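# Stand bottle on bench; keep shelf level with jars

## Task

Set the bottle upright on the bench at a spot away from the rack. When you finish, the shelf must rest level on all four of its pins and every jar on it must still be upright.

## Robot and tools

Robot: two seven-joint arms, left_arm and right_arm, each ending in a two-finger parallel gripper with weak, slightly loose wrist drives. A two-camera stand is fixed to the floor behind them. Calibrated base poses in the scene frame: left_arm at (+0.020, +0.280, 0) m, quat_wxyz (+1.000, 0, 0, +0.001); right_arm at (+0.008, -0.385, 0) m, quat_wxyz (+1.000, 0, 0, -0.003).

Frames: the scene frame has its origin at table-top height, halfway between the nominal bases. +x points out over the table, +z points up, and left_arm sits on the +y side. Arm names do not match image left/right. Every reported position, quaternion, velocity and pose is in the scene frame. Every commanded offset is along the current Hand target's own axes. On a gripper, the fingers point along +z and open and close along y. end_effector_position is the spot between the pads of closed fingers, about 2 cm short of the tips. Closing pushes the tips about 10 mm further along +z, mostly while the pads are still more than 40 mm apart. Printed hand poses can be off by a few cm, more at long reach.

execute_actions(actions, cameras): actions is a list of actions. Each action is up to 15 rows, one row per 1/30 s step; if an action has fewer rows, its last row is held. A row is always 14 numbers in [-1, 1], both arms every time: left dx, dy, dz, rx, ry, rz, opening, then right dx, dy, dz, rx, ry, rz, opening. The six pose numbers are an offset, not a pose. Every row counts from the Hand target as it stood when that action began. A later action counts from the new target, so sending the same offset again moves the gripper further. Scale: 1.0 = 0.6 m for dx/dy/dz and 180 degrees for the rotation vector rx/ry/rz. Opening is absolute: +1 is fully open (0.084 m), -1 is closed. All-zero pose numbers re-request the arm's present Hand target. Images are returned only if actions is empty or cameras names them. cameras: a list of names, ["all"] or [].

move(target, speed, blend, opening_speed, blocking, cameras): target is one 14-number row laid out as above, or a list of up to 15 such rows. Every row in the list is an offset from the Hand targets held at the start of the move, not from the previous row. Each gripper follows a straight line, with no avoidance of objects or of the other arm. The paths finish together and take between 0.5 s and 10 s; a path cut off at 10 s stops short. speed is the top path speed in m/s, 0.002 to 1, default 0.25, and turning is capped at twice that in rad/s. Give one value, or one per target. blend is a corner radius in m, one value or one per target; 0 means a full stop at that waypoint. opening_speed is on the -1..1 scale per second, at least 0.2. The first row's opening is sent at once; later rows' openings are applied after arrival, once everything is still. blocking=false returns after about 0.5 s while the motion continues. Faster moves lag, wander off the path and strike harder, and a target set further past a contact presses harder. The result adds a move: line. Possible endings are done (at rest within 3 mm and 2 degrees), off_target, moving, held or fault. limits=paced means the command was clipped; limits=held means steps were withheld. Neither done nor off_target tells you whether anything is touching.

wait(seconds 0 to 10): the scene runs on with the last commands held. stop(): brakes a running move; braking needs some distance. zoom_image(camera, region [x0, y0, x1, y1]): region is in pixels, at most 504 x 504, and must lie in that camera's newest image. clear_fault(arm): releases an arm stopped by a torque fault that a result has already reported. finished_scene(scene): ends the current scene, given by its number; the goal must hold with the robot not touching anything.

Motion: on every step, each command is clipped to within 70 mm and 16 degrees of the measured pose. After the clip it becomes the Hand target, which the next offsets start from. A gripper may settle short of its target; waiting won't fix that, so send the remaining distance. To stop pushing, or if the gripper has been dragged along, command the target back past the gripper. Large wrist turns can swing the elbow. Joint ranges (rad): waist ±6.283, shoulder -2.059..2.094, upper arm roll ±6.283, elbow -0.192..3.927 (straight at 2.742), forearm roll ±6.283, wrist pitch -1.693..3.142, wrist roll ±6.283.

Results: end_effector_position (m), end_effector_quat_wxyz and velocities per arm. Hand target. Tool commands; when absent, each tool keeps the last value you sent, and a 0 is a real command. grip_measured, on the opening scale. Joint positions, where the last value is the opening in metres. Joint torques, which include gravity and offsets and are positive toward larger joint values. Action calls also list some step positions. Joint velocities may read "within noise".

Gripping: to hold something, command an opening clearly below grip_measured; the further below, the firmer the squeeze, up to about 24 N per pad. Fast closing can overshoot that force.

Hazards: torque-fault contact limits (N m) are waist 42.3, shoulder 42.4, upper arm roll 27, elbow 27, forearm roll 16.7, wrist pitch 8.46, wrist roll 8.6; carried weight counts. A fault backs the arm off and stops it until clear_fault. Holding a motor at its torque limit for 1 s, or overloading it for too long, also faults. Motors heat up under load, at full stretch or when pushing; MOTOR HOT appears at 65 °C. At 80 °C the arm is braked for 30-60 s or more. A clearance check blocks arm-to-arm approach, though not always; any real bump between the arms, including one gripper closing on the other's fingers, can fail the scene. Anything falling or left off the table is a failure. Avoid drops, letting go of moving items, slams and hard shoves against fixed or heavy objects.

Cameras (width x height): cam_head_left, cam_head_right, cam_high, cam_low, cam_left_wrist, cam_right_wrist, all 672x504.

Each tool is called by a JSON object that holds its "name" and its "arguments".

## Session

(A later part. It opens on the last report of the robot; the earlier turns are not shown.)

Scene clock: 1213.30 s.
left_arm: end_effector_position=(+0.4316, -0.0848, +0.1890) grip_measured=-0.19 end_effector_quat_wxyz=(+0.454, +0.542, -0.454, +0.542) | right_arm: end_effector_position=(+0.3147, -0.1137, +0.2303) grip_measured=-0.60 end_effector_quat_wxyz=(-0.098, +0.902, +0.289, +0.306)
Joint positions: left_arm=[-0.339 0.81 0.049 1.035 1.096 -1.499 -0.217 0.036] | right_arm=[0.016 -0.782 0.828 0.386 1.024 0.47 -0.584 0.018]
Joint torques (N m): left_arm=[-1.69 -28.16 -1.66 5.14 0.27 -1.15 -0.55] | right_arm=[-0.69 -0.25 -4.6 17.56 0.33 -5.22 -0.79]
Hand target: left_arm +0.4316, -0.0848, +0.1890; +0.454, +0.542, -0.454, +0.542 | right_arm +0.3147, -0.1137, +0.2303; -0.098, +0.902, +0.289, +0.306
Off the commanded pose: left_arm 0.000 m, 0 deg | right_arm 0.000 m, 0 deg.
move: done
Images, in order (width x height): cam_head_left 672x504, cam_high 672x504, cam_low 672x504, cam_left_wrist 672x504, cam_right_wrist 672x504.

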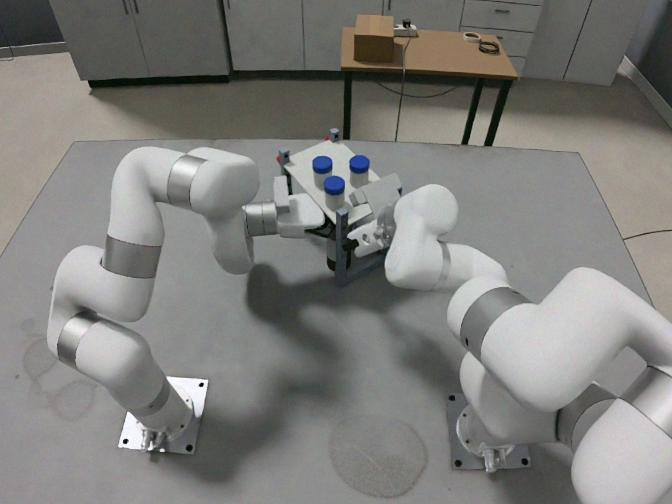

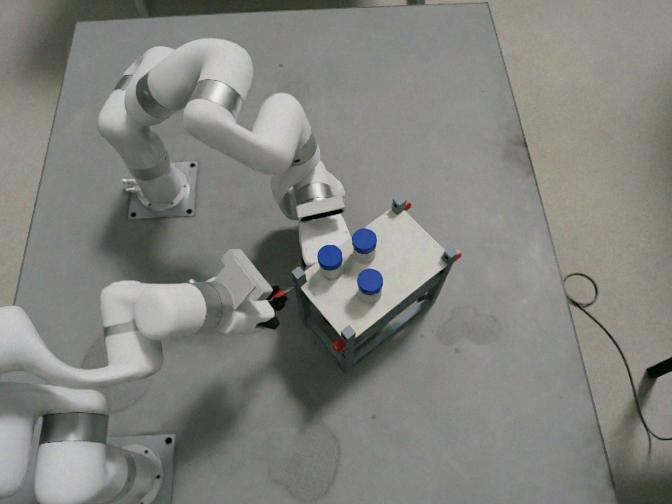

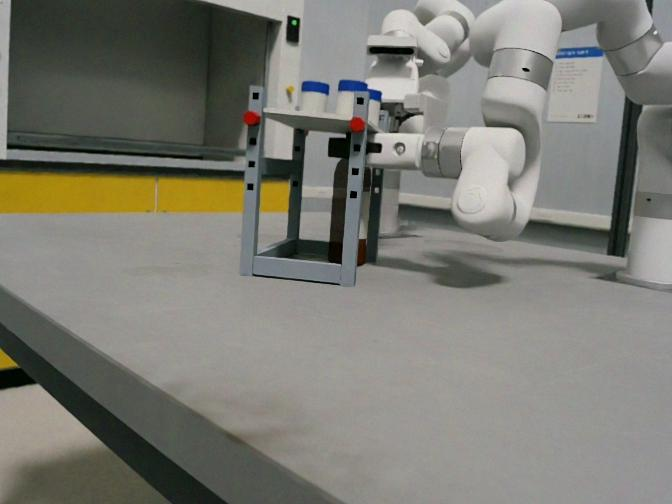

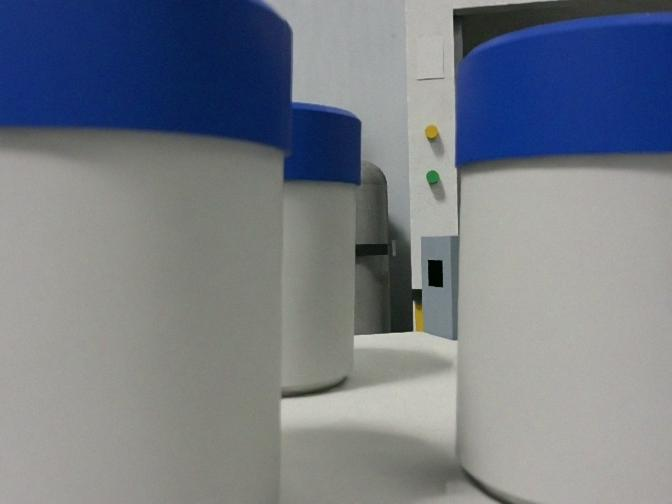

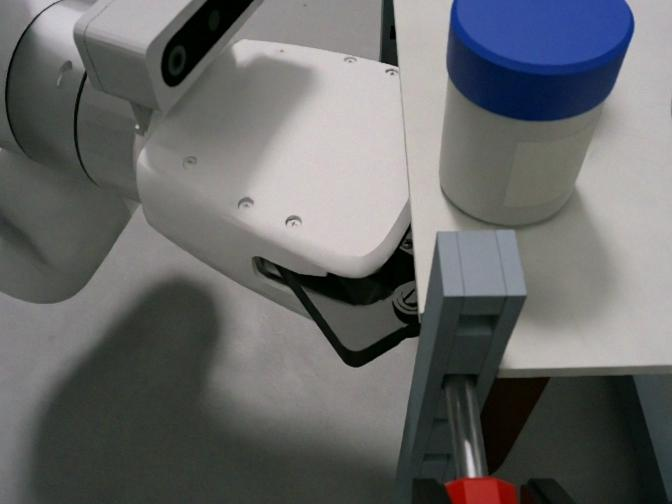

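{"name": "move", "arguments": {"target": [[0, 0, 0, 0, 0, 0, -1.0, 0, 0, 0, 0, 0, 0, -1.0], [0.01, 0, 0, 0, 0, 0, -1.0, 0, 0, 0, 0, 0, 0, -1.0]], "speed": 0.02, "cameras": ["cam_head_left", "cam_low", "cam_left_wrist", "cam_right_wrist"]}}

{"name": "zoom_image", "arguments": {"camera": "cam_low", "region": [230, 70, 430, 280]}}

{"name": "zoom_image", "arguments": {"camera": "cam_right_wrist", "region": [400, 220, 560, 400]}}

Scene clock: 1227.23 s.
left_arm: end_effector_position=(+0.4316, -0.0848, +0.1949) grip_measured=-0.30 end_effector_quat_wxyz=(+0.454, +0.542, -0.454, +0.542) | right_arm: end_effector_position=(+0.3147, -0.1137, +0.2303) grip_measured=-0.60 end_effector_quat_wxyz=(-0.098, +0.902, +0.289, +0.306)
Joint positions: left_arm=[-0.339 0.793 0.05 1.029 1.098 -1.494 -0.228 0.031] | right_arm=[0.016 -0.782 0.828 0.386 1.024 0.47 -0.584 0.018]
Joint torques (N m): left_arm=[-1.35 -34.89 -1.27 6.64 -0.09 -1.6 -0.48] | right_arm=[-0.76 -0.25 -4.8 17.53 0.15 -5.28 -0.83]
Hand target: left_arm +0.4316, -0.0848, +0.1950; +0.454, +0.542, -0.454, +0.542 | right_arm +0.3147, -0.1137, +0.2303; -0.098, +0.902, +0.289, +0.306
Off the commanded pose: left_arm 0.000 m, 0 deg | right_arm 0.000 m, 0 deg.
move: done
Images, in order (width x height): cam_head_left 672x504, cam_low 672x504, cam_left_wrist 672x504, cam_right_wrist 672x504.

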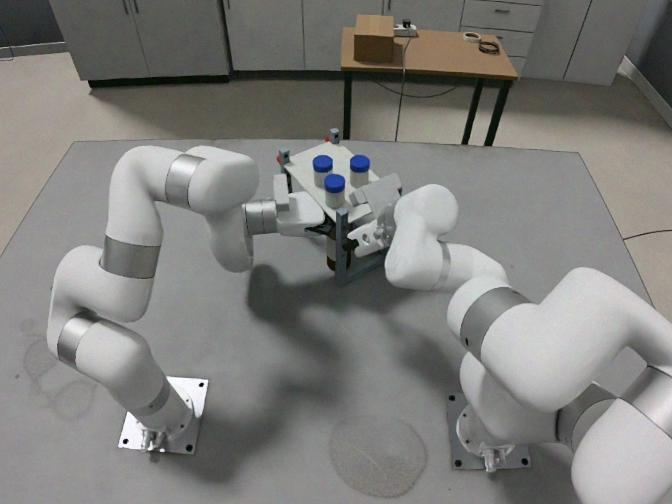

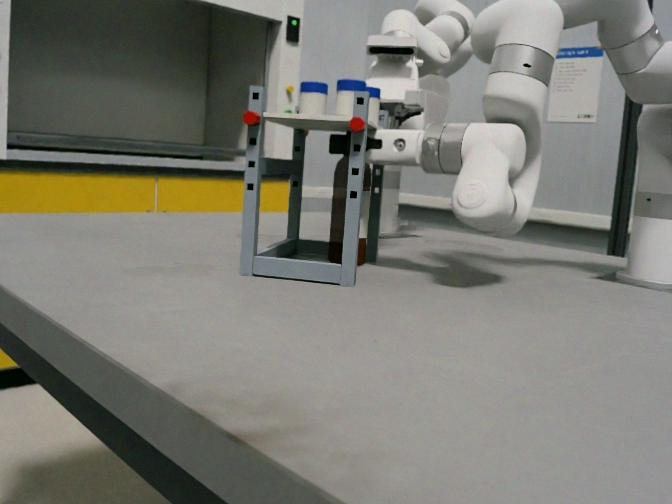

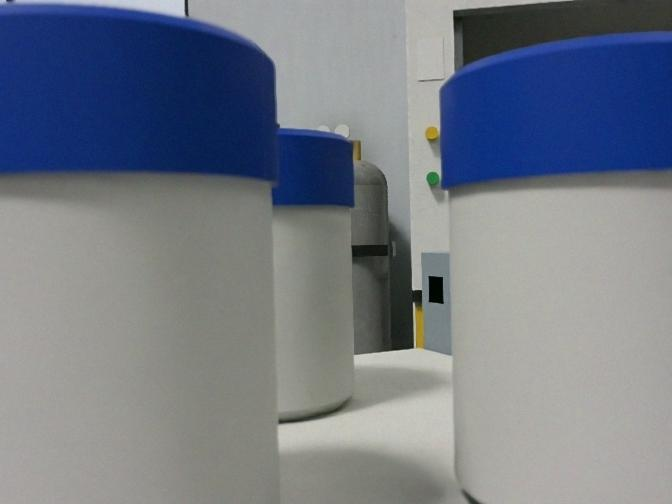

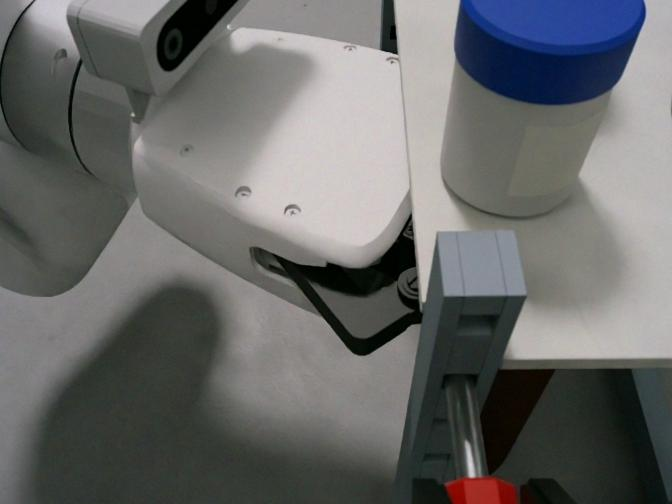

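Scaled by 2.400 from the camera's 672x504 image, which has a finer 960x720 frame.

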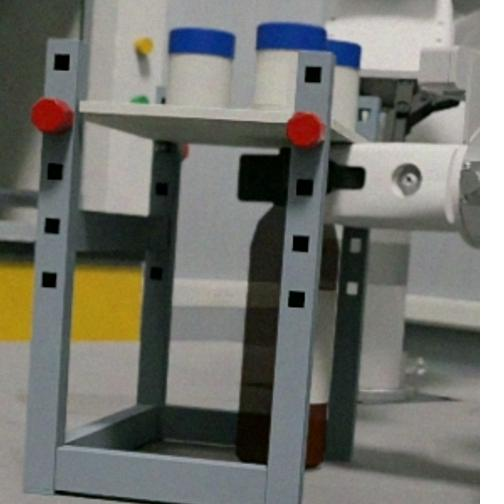

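Scaled by 2.800 from the camera's 672x504 image, which has a finer 960x720 frame.

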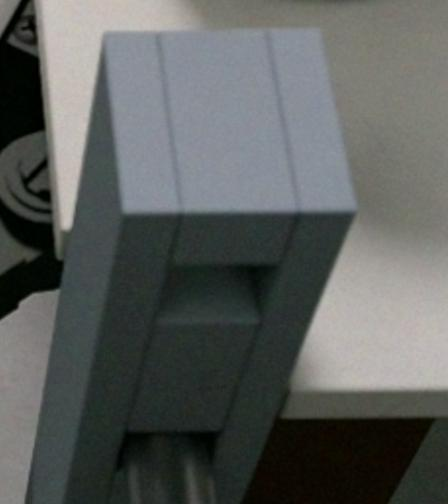

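{"name": "zoom_image", "arguments": {"camera": "cam_head_left", "region": [310, 170, 420, 290]}}

{"name": "zoom_image", "arguments": {"camera": "cam_low", "region": [330, 90, 400, 160]}}

{"name": "zoom_image", "arguments": {"camera": "cam_low", "region": [235, 90, 305, 160]}}

{"name": "zoom_image", "arguments": {"camera": "cam_low", "region": [310, 220, 390, 290]}}

Scaled by 4.200 from the camera's 672x504 image, which has a finer 960x720 frame.

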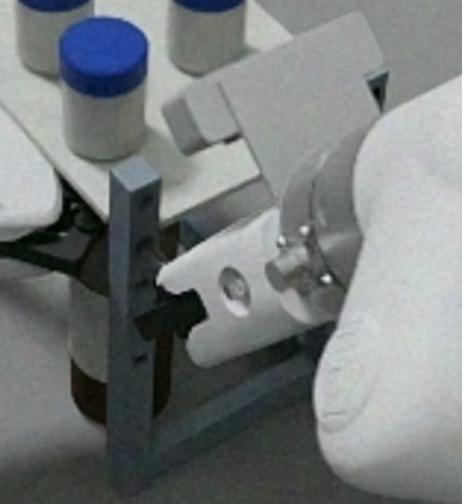

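Scaled by 7.200 from the camera's 672x504 image, which has a finer 960x720 frame.

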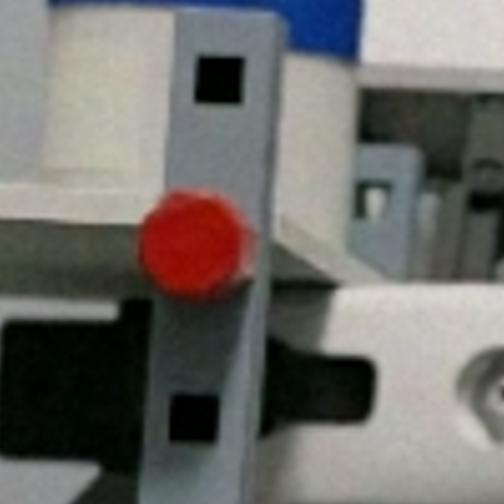

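Scaled by 7.200 from the camera's 672x504 image, which has a finer 960x720 frame.

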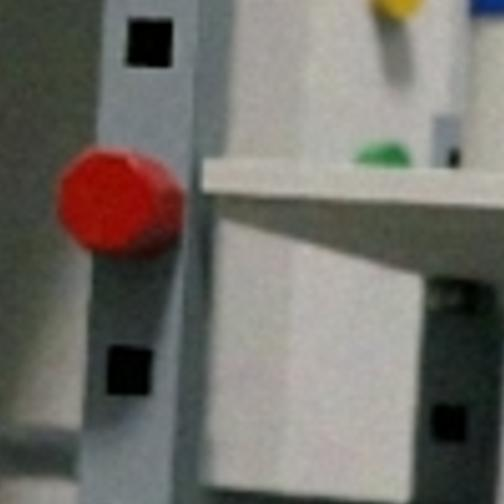

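Scaled by 6.300 from the camera's 672x504 image, which has a finer 960x720 frame.

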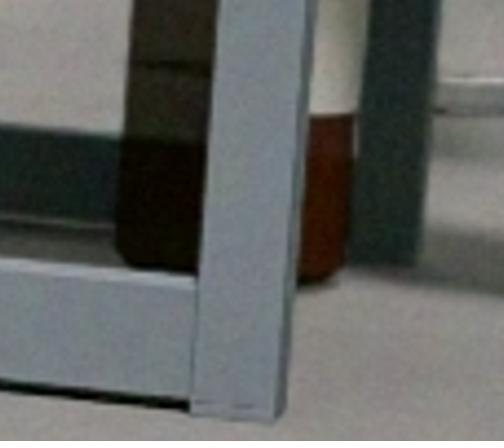

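{"name": "move", "arguments": {"target": [[0.0042, 0, 0, 0, 0, 0, -1.0, 0, 0, 0, 0, 0, 0, -1.0], [0.0042, 0, 0, 0, 0, 0, -1.0, 0.015, 0, 0.0132, 0, 0, 0, -1.0]], "speed": 0.02, "cameras": ["cam_head_left", "cam_low", "cam_right_wrist"]}}

{"name": "zoom_image", "arguments": {"camera": "cam_low", "region": [230, 70, 430, 280]}}

{"name": "zoom_image", "arguments": {"camera": "cam_right_wrist", "region": [400, 260, 560, 440]}}

Scene clock: 1309.90 s.
left_arm: end_effector_position=(+0.4316, -0.0848, +0.1975) grip_measured=-0.30 end_effector_quat_wxyz=(+0.454, +0.542, -0.454, +0.542) | right_arm: end_effector_position=(+0.3244, -0.1068, +0.2295) grip_measured=-0.60 end_effector_quat_wxyz=(-0.098, +0.902, +0.289, +0.306)
Joint positions: left_arm=[-0.339 0.785 0.051 1.027 1.099 -1.492 -0.232 0.031] | right_arm=[-0.016 -0.726 0.853 0.42 1.022 0.437 -0.593 0.018]
Joint torques (N m): left_arm=[-1.72 -34.66 -1.02 6.56 -0.11 -1.62 -0.49] | right_arm=[-0.61 -0.09 -4.11 17.27 -0.54 -4.69 -0.98]
Hand target: left_arm +0.4316, -0.0848, +0.1975; +0.454, +0.542, -0.454, +0.542 | right_arm +0.3244, -0.1068, +0.2295; -0.098, +0.902, +0.289, +0.306
Off the commanded pose: left_arm 0.000 m, 0 deg | right_arm 0.000 m, 0 deg.
move: done
Images, in order (width x height): cam_head_left 672x504, cam_low 672x504, cam_right_wrist 672x504.

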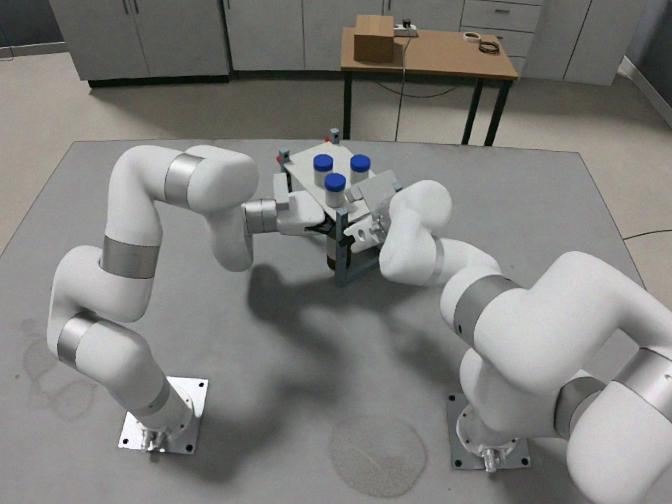

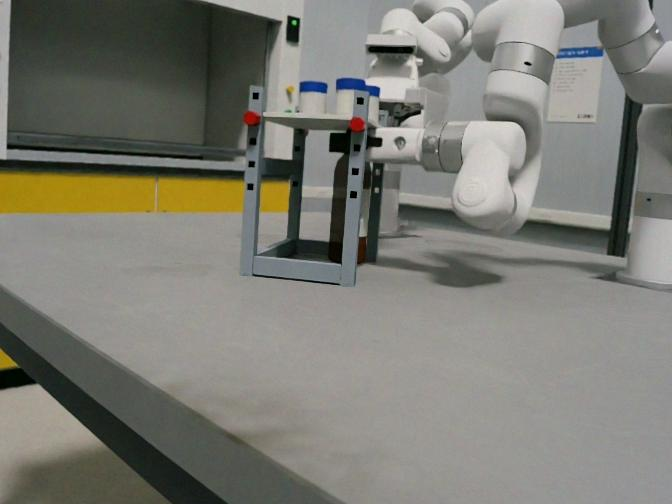

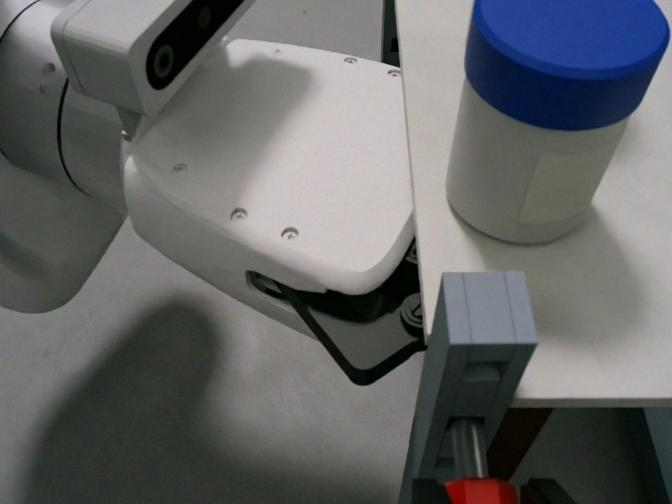

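Scaled by 2.400 from the camera's 672x504 image, which has a finer 960x720 frame.

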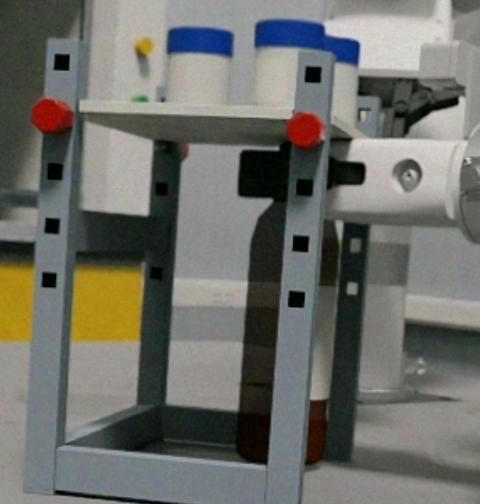

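Scaled by 2.800 from the camera's 672x504 image, which has a finer 960x720 frame.

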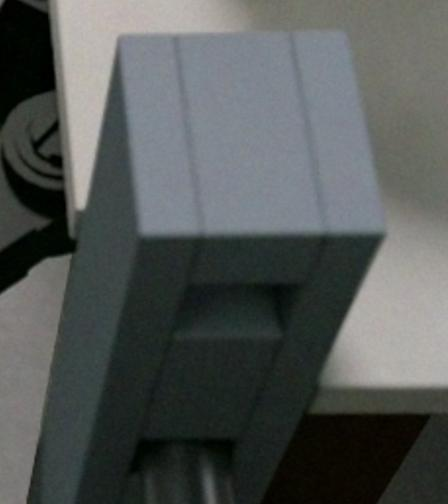

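{"name": "move", "arguments": {"target": [[0.0058, 0, 0, 0, 0, 0, -1.0, 0, 0, 0, 0, 0, 0, -1.0]], "speed": 0.02, "cameras": ["cam_head_left", "cam_low", "cam_right_wrist"]}}

{"name": "zoom_image", "arguments": {"camera": "cam_low", "region": [230, 70, 430, 280]}}

{"name": "zoom_image", "arguments": {"camera": "cam_right_wrist", "region": [400, 260, 560, 440]}}

Scene clock: 1349.27 s.
left_arm: end_effector_position=(+0.4316, -0.0848, +0.2009) grip_measured=-0.30 end_effector_quat_wxyz=(+0.454, +0.542, -0.454, +0.542) | right_arm: end_effector_position=(+0.3244, -0.1068, +0.2295) grip_measured=-0.60 end_effector_quat_wxyz=(-0.098, +0.902, +0.289, +0.306)
Joint positions: left_arm=[-0.339 0.775 0.052 1.023 1.1 -1.489 -0.238 0.031] | right_arm=[-0.016 -0.726 0.853 0.42 1.022 0.437 -0.593 0.018]
Joint torques (N m): left_arm=[-1.69 -35.28 -1.18 6.87 -0.24 -1.76 -0.49] | right_arm=[-0.96 -0.46 -4.11 17.29 -0.64 -4.78 -0.94]
Hand target: left_arm +0.4316, -0.0848, +0.2010; +0.454, +0.542, -0.454, +0.542 | right_arm +0.3244, -0.1068, +0.2295; -0.098, +0.902, +0.289, +0.306
Off the commanded pose: left_arm 0.000 m, 0 deg | right_arm 0.000 m, 0 deg.
move: done
Images, in order (width x height): cam_head_left 672x504, cam_low 672x504, cam_right_wrist 672x504.

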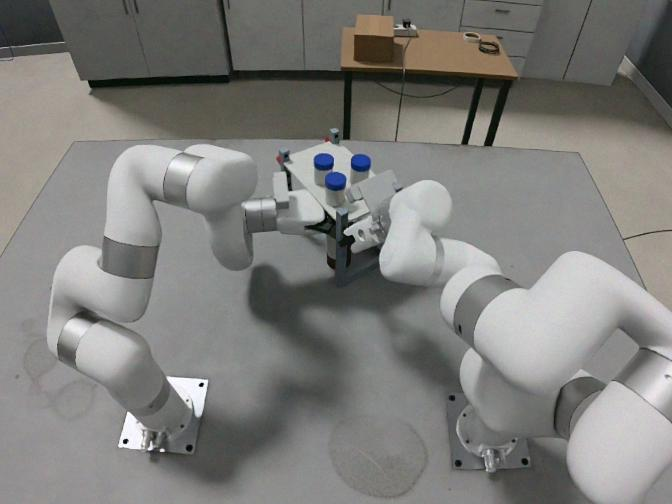

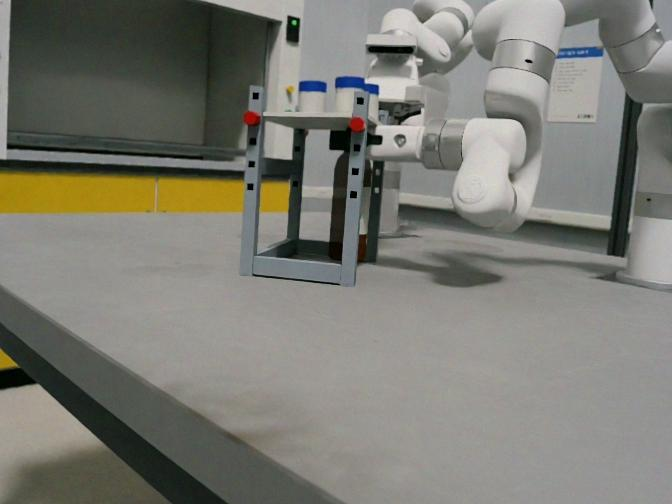

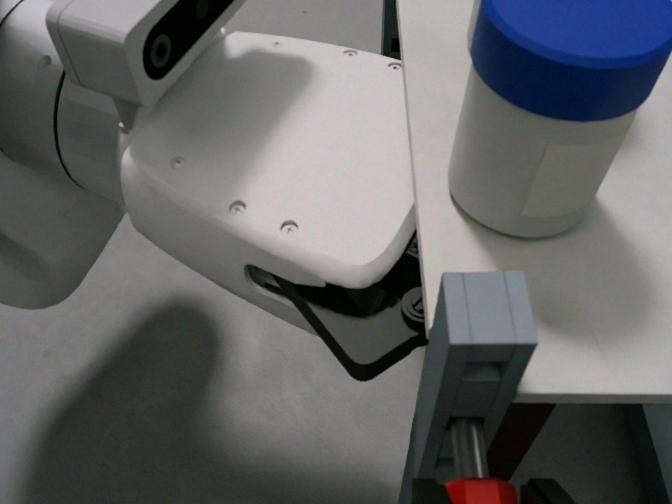

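Scaled by 2.400 from the camera's 672x504 image, which has a finer 960x720 frame.

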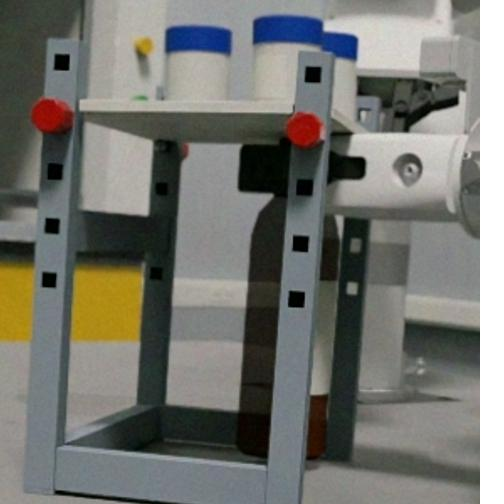

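Scaled by 2.800 from the camera's 672x504 image, which has a finer 960x720 frame.

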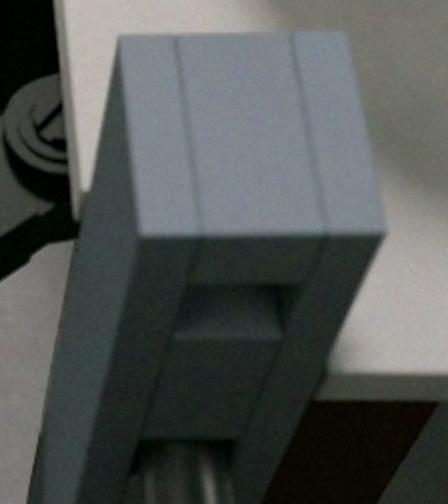

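{"name": "move", "arguments": {"target": [[0, 0, 0, 0, 0, 0, -1.0, 0.01984, 0, 0.01522, 0, 0, 0, -1.0]], "speed": 0.03, "cameras": ["cam_head_left", "cam_low", "cam_right_wrist"]}}

{"name": "zoom_image", "arguments": {"camera": "cam_low", "region": [330, 80, 420, 170]}}

{"name": "zoom_image", "arguments": {"camera": "cam_right_wrist", "region": [400, 324, 580, 504]}}

Scene clock: 1361.60 s.
left_arm: end_effector_position=(+0.4316, -0.0848, +0.2010) grip_measured=-0.30 end_effector_quat_wxyz=(+0.454, +0.542, -0.454, +0.542) | right_arm: end_effector_position=(+0.3366, -0.0981, +0.2295) grip_measured=-0.60 end_effector_quat_wxyz=(-0.098, +0.902, +0.289, +0.306)
Joint positions: left_arm=[-0.339 0.775 0.052 1.023 1.1 -1.489 -0.238 0.031] | right_arm=[-0.059 -0.661 0.885 0.464 1.011 0.403 -0.597 0.018]
Joint torques (N m): left_arm=[-0.6 -35.02 -2.12 7.5 -0.52 -2.26 -0.57] | right_arm=[-0.45 -0.19 -4.32 17.13 -1.34 -4.78 -0.69]
Hand target: left_arm +0.4316, -0.0848, +0.2010; +0.454, +0.542, -0.454, +0.542 | right_arm +0.3366, -0.0980, +0.2295; -0.098, +0.902, +0.289, +0.306
Off the commanded pose: left_arm 0.000 m, 0 deg | right_arm 0.000 m, 0 deg.
move: done
Images, in order (width x height): cam_head_left 672x504, cam_low 672x504, cam_right_wrist 672x504.

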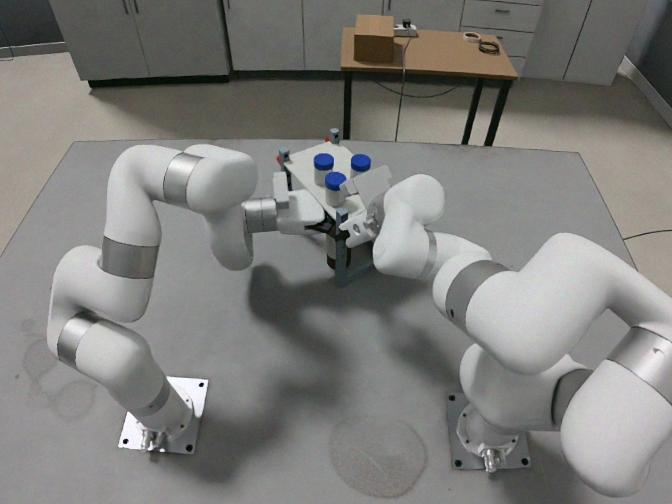

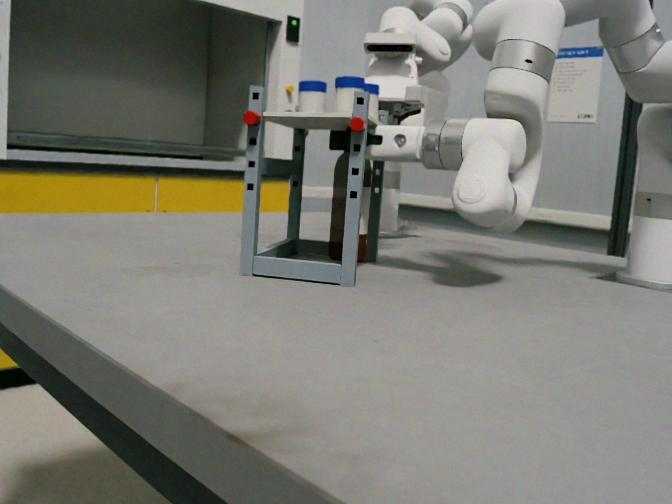

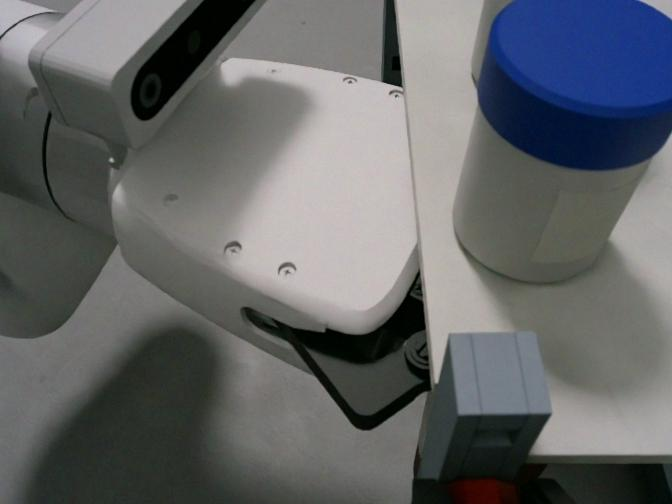

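Scaled by 5.600 from the camera's 672x504 image, which has a finer 960x720 frame.

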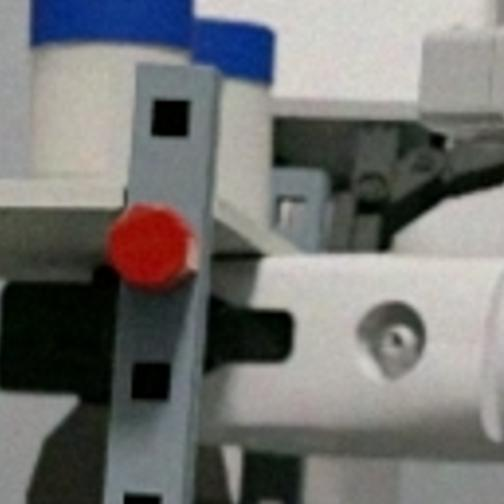

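Scaled by 2.800 from the camera's 672x504 image, which has a finer 960x720 frame.

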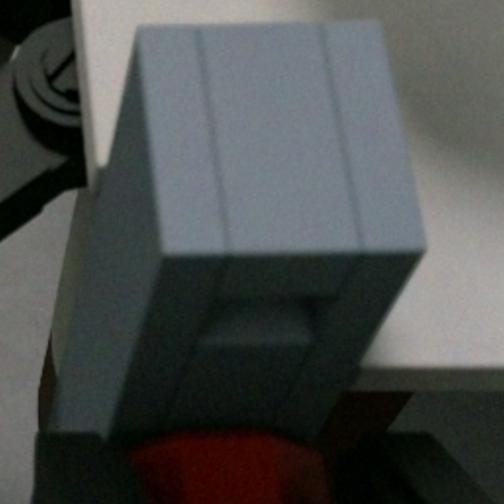

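{"name": "move", "arguments": {"target": [[0, 0, 0, 0, 0, 0, -1.0, 0.0053, 0, 0.00406, 0, 0, 0, -1.0]], "speed": 0.02, "cameras": ["cam_head_left", "cam_high", "cam_right_wrist"]}}

{"name": "zoom_image", "arguments": {"camera": "cam_head_left", "region": [310, 170, 430, 290]}}

{"name": "zoom_image", "arguments": {"camera": "cam_high", "region": [250, 230, 350, 330]}}

Scene clock: 1377.27 s.
left_arm: end_effector_position=(+0.4316, -0.0848, +0.2010) grip_measured=-0.30 end_effector_quat_wxyz=(+0.454, +0.542, -0.454, +0.542) | right_arm: end_effector_position=(+0.3399, -0.0957, +0.2295) grip_measured=-0.60 end_effector_quat_wxyz=(-0.098, +0.902, +0.289, +0.306)
Joint positions: left_arm=[-0.339 0.775 0.052 1.023 1.1 -1.489 -0.238 0.031] | right_arm=[-0.072 -0.644 0.894 0.475 1.007 0.395 -0.597 0.018]
Joint torques (N m): left_arm=[0.35 -34.81 -2.26 7.71 -0.29 -2.75 -0.44] | right_arm=[-1.6 -0.93 -4.77 17.09 -1.22 -5.76 -0.52]
Hand target: left_arm +0.4316, -0.0848, +0.2010; +0.454, +0.542, -0.454, +0.542 | right_arm +0.3399, -0.0957, +0.2295; -0.098, +0.902, +0.289, +0.306
Off the commanded pose: left_arm 0.000 m, 0 deg | right_arm 0.000 m, 0 deg.
move: done
Images, in order (width x height): cam_head_left 672x504, cam_high 672x504, cam_right_wrist 672x504.

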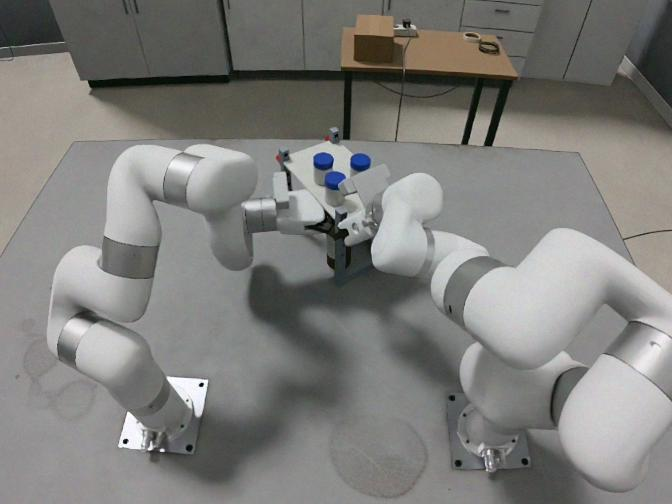

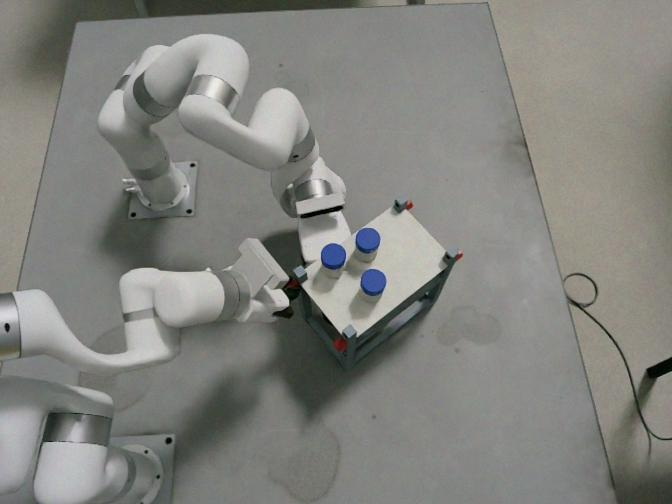

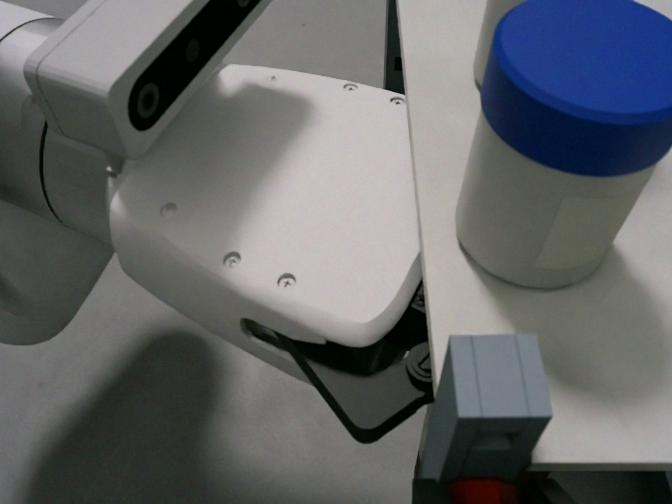

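Scaled by 4.200 from the camera's 672x504 image, which has a finer 960x720 frame.

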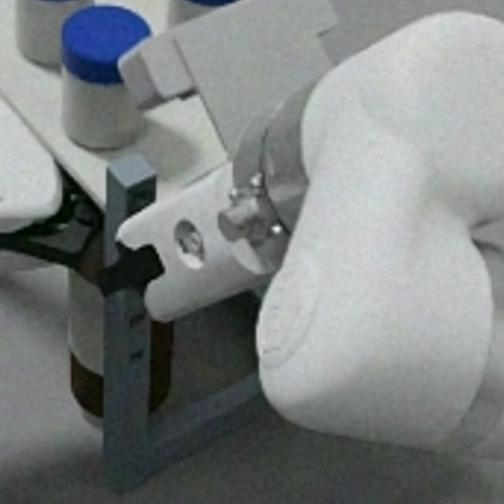

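Scaled by 5.040 from the camera's 672x504 image, which has a finer 960x720 frame.

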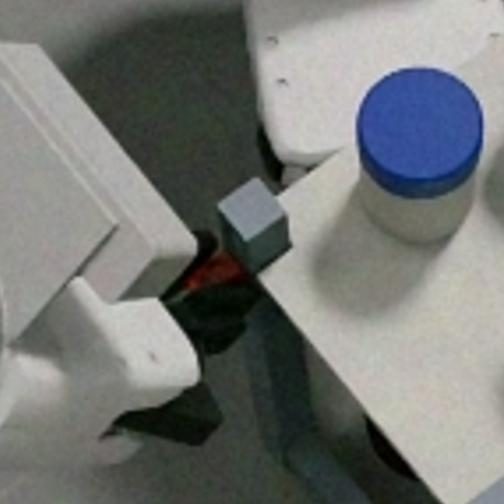

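{"name": "move", "arguments": {"target": [[0, 0, 0, 0, 0, 0, -1.0, -0.0026, 0, -0.002, 0, 0, 0, -1.0], [0, 0, 0, 0, 0, 0, -1.0, -0.0026, 0, -0.002, 0, 0, 0, -0.3], [0, 0, 0, 0, 0, 0, -1.0, -0.0793, 0, -0.0609, 0, 0, 0, -0.3]], "speed": [0.05, 0.05, 0.06], "opening_speed": 0.8, "cameras": ["cam_head_left", "cam_high", "cam_low", "cam_right_wrist"]}}

{"name": "zoom_image", "arguments": {"camera": "cam_head_left", "region": [310, 170, 430, 290]}}

{"name": "zoom_image", "arguments": {"camera": "cam_right_wrist", "region": [380, 200, 560, 380]}}

Scene clock: 1398.47 s.
left_arm: end_effector_position=(+0.4316, -0.0848, +0.2010) grip_measured=-0.30 end_effector_quat_wxyz=(+0.454, +0.542, -0.454, +0.542) | right_arm: end_effector_position=(+0.2911, -0.1305, +0.2295) grip_measured=-0.32 end_effector_quat_wxyz=(-0.098, +0.902, +0.289, +0.306)
Joint positions: left_arm=[-0.339 0.775 0.051 1.023 1.1 -1.489 -0.238 0.031] | right_arm=[0.091 -0.922 0.778 0.301 1.018 0.547 -0.553 0.03]
Joint torques (N m): left_arm=[0.51 -32.61 -2.51 7.53 -0.23 -3.23 -0.2] | right_arm=[1.44 -0.73 -6.04 14.05 -0.7 -1.9 1.11]
Hand target: left_arm +0.4316, -0.0848, +0.2010; +0.454, +0.542, -0.454, +0.542 | right_arm +0.2910, -0.1305, +0.2295; -0.098, +0.902, +0.289, +0.306
Off the commanded pose: left_arm 0.000 m, 0 deg | right_arm 0.000 m, 0 deg.
move: done
Images, in order (width x height): cam_head_left 672x504, cam_high 672x504, cam_low 672x504, cam_right_wrist 672x504.

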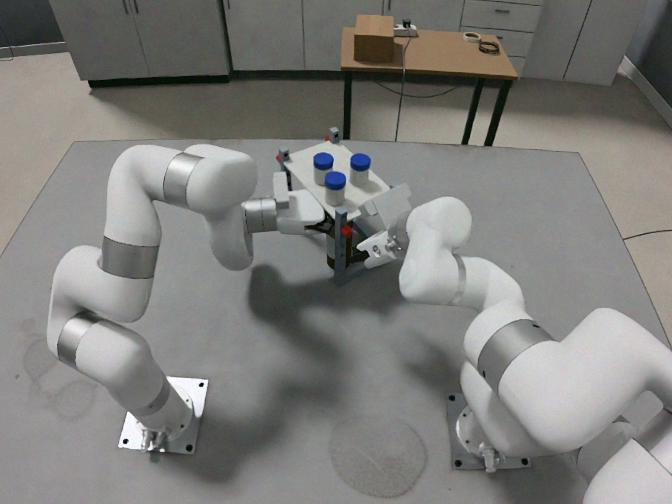

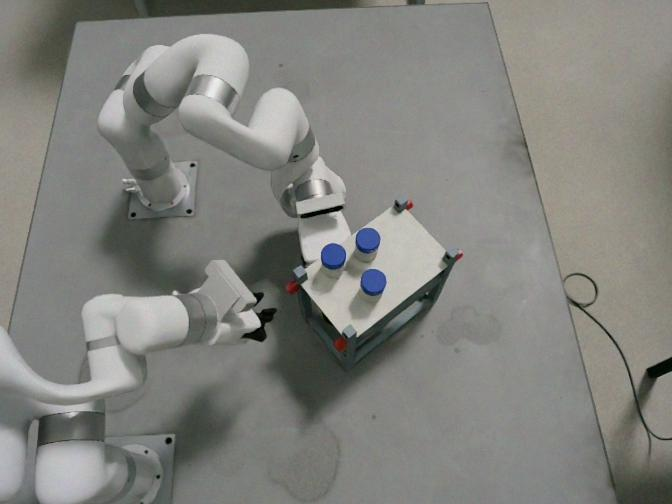

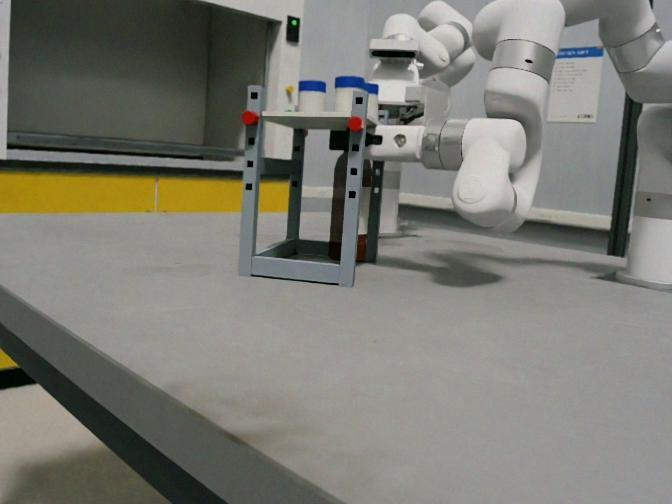

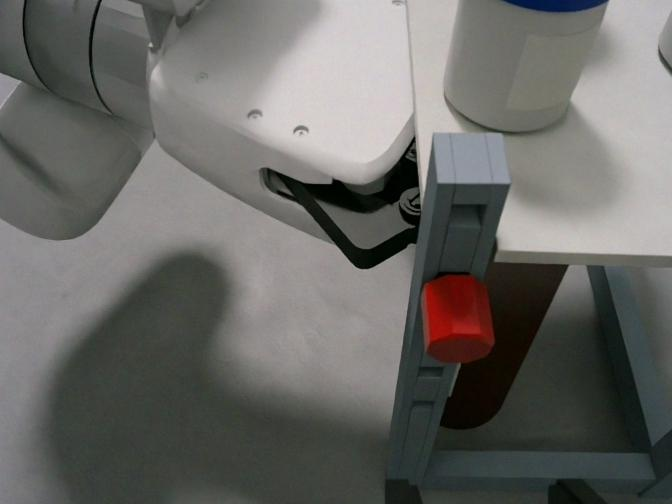

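Scaled by 4.200 from the camera's 672x504 image, which has a finer 960x720 frame.

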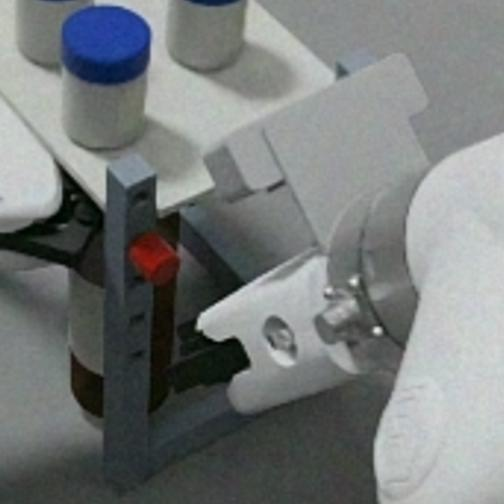

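Scaled by 2.800 from the camera's 672x504 image, which has a finer 960x720 frame.

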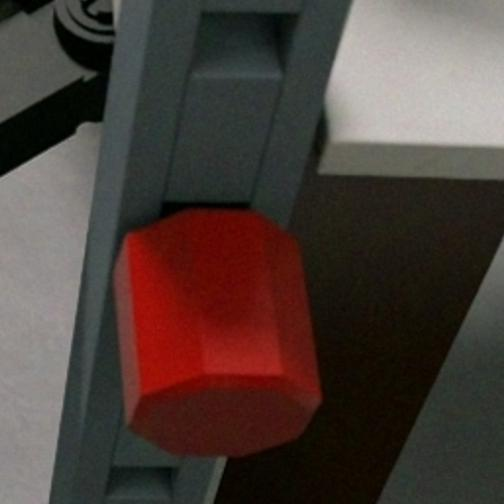

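{"name": "zoom_image", "arguments": {"camera": "cam_low", "region": [310, 90, 400, 180]}}

{"name": "zoom_image", "arguments": {"camera": "cam_low", "region": [310, 220, 390, 290]}}

Scaled by 5.600 from the camera's 672x504 image, which has a finer 960x720 frame.

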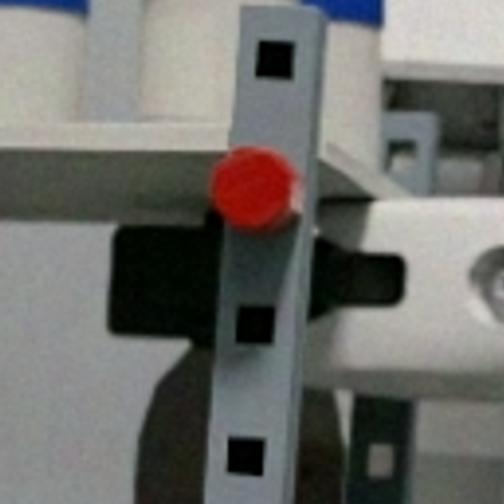

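Scaled by 6.300 from the camera's 672x504 image, which has a finer 960x720 frame.

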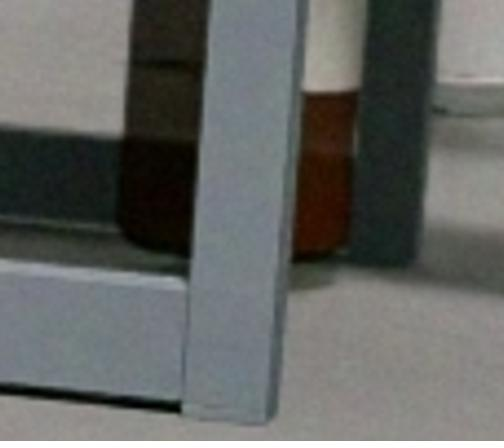

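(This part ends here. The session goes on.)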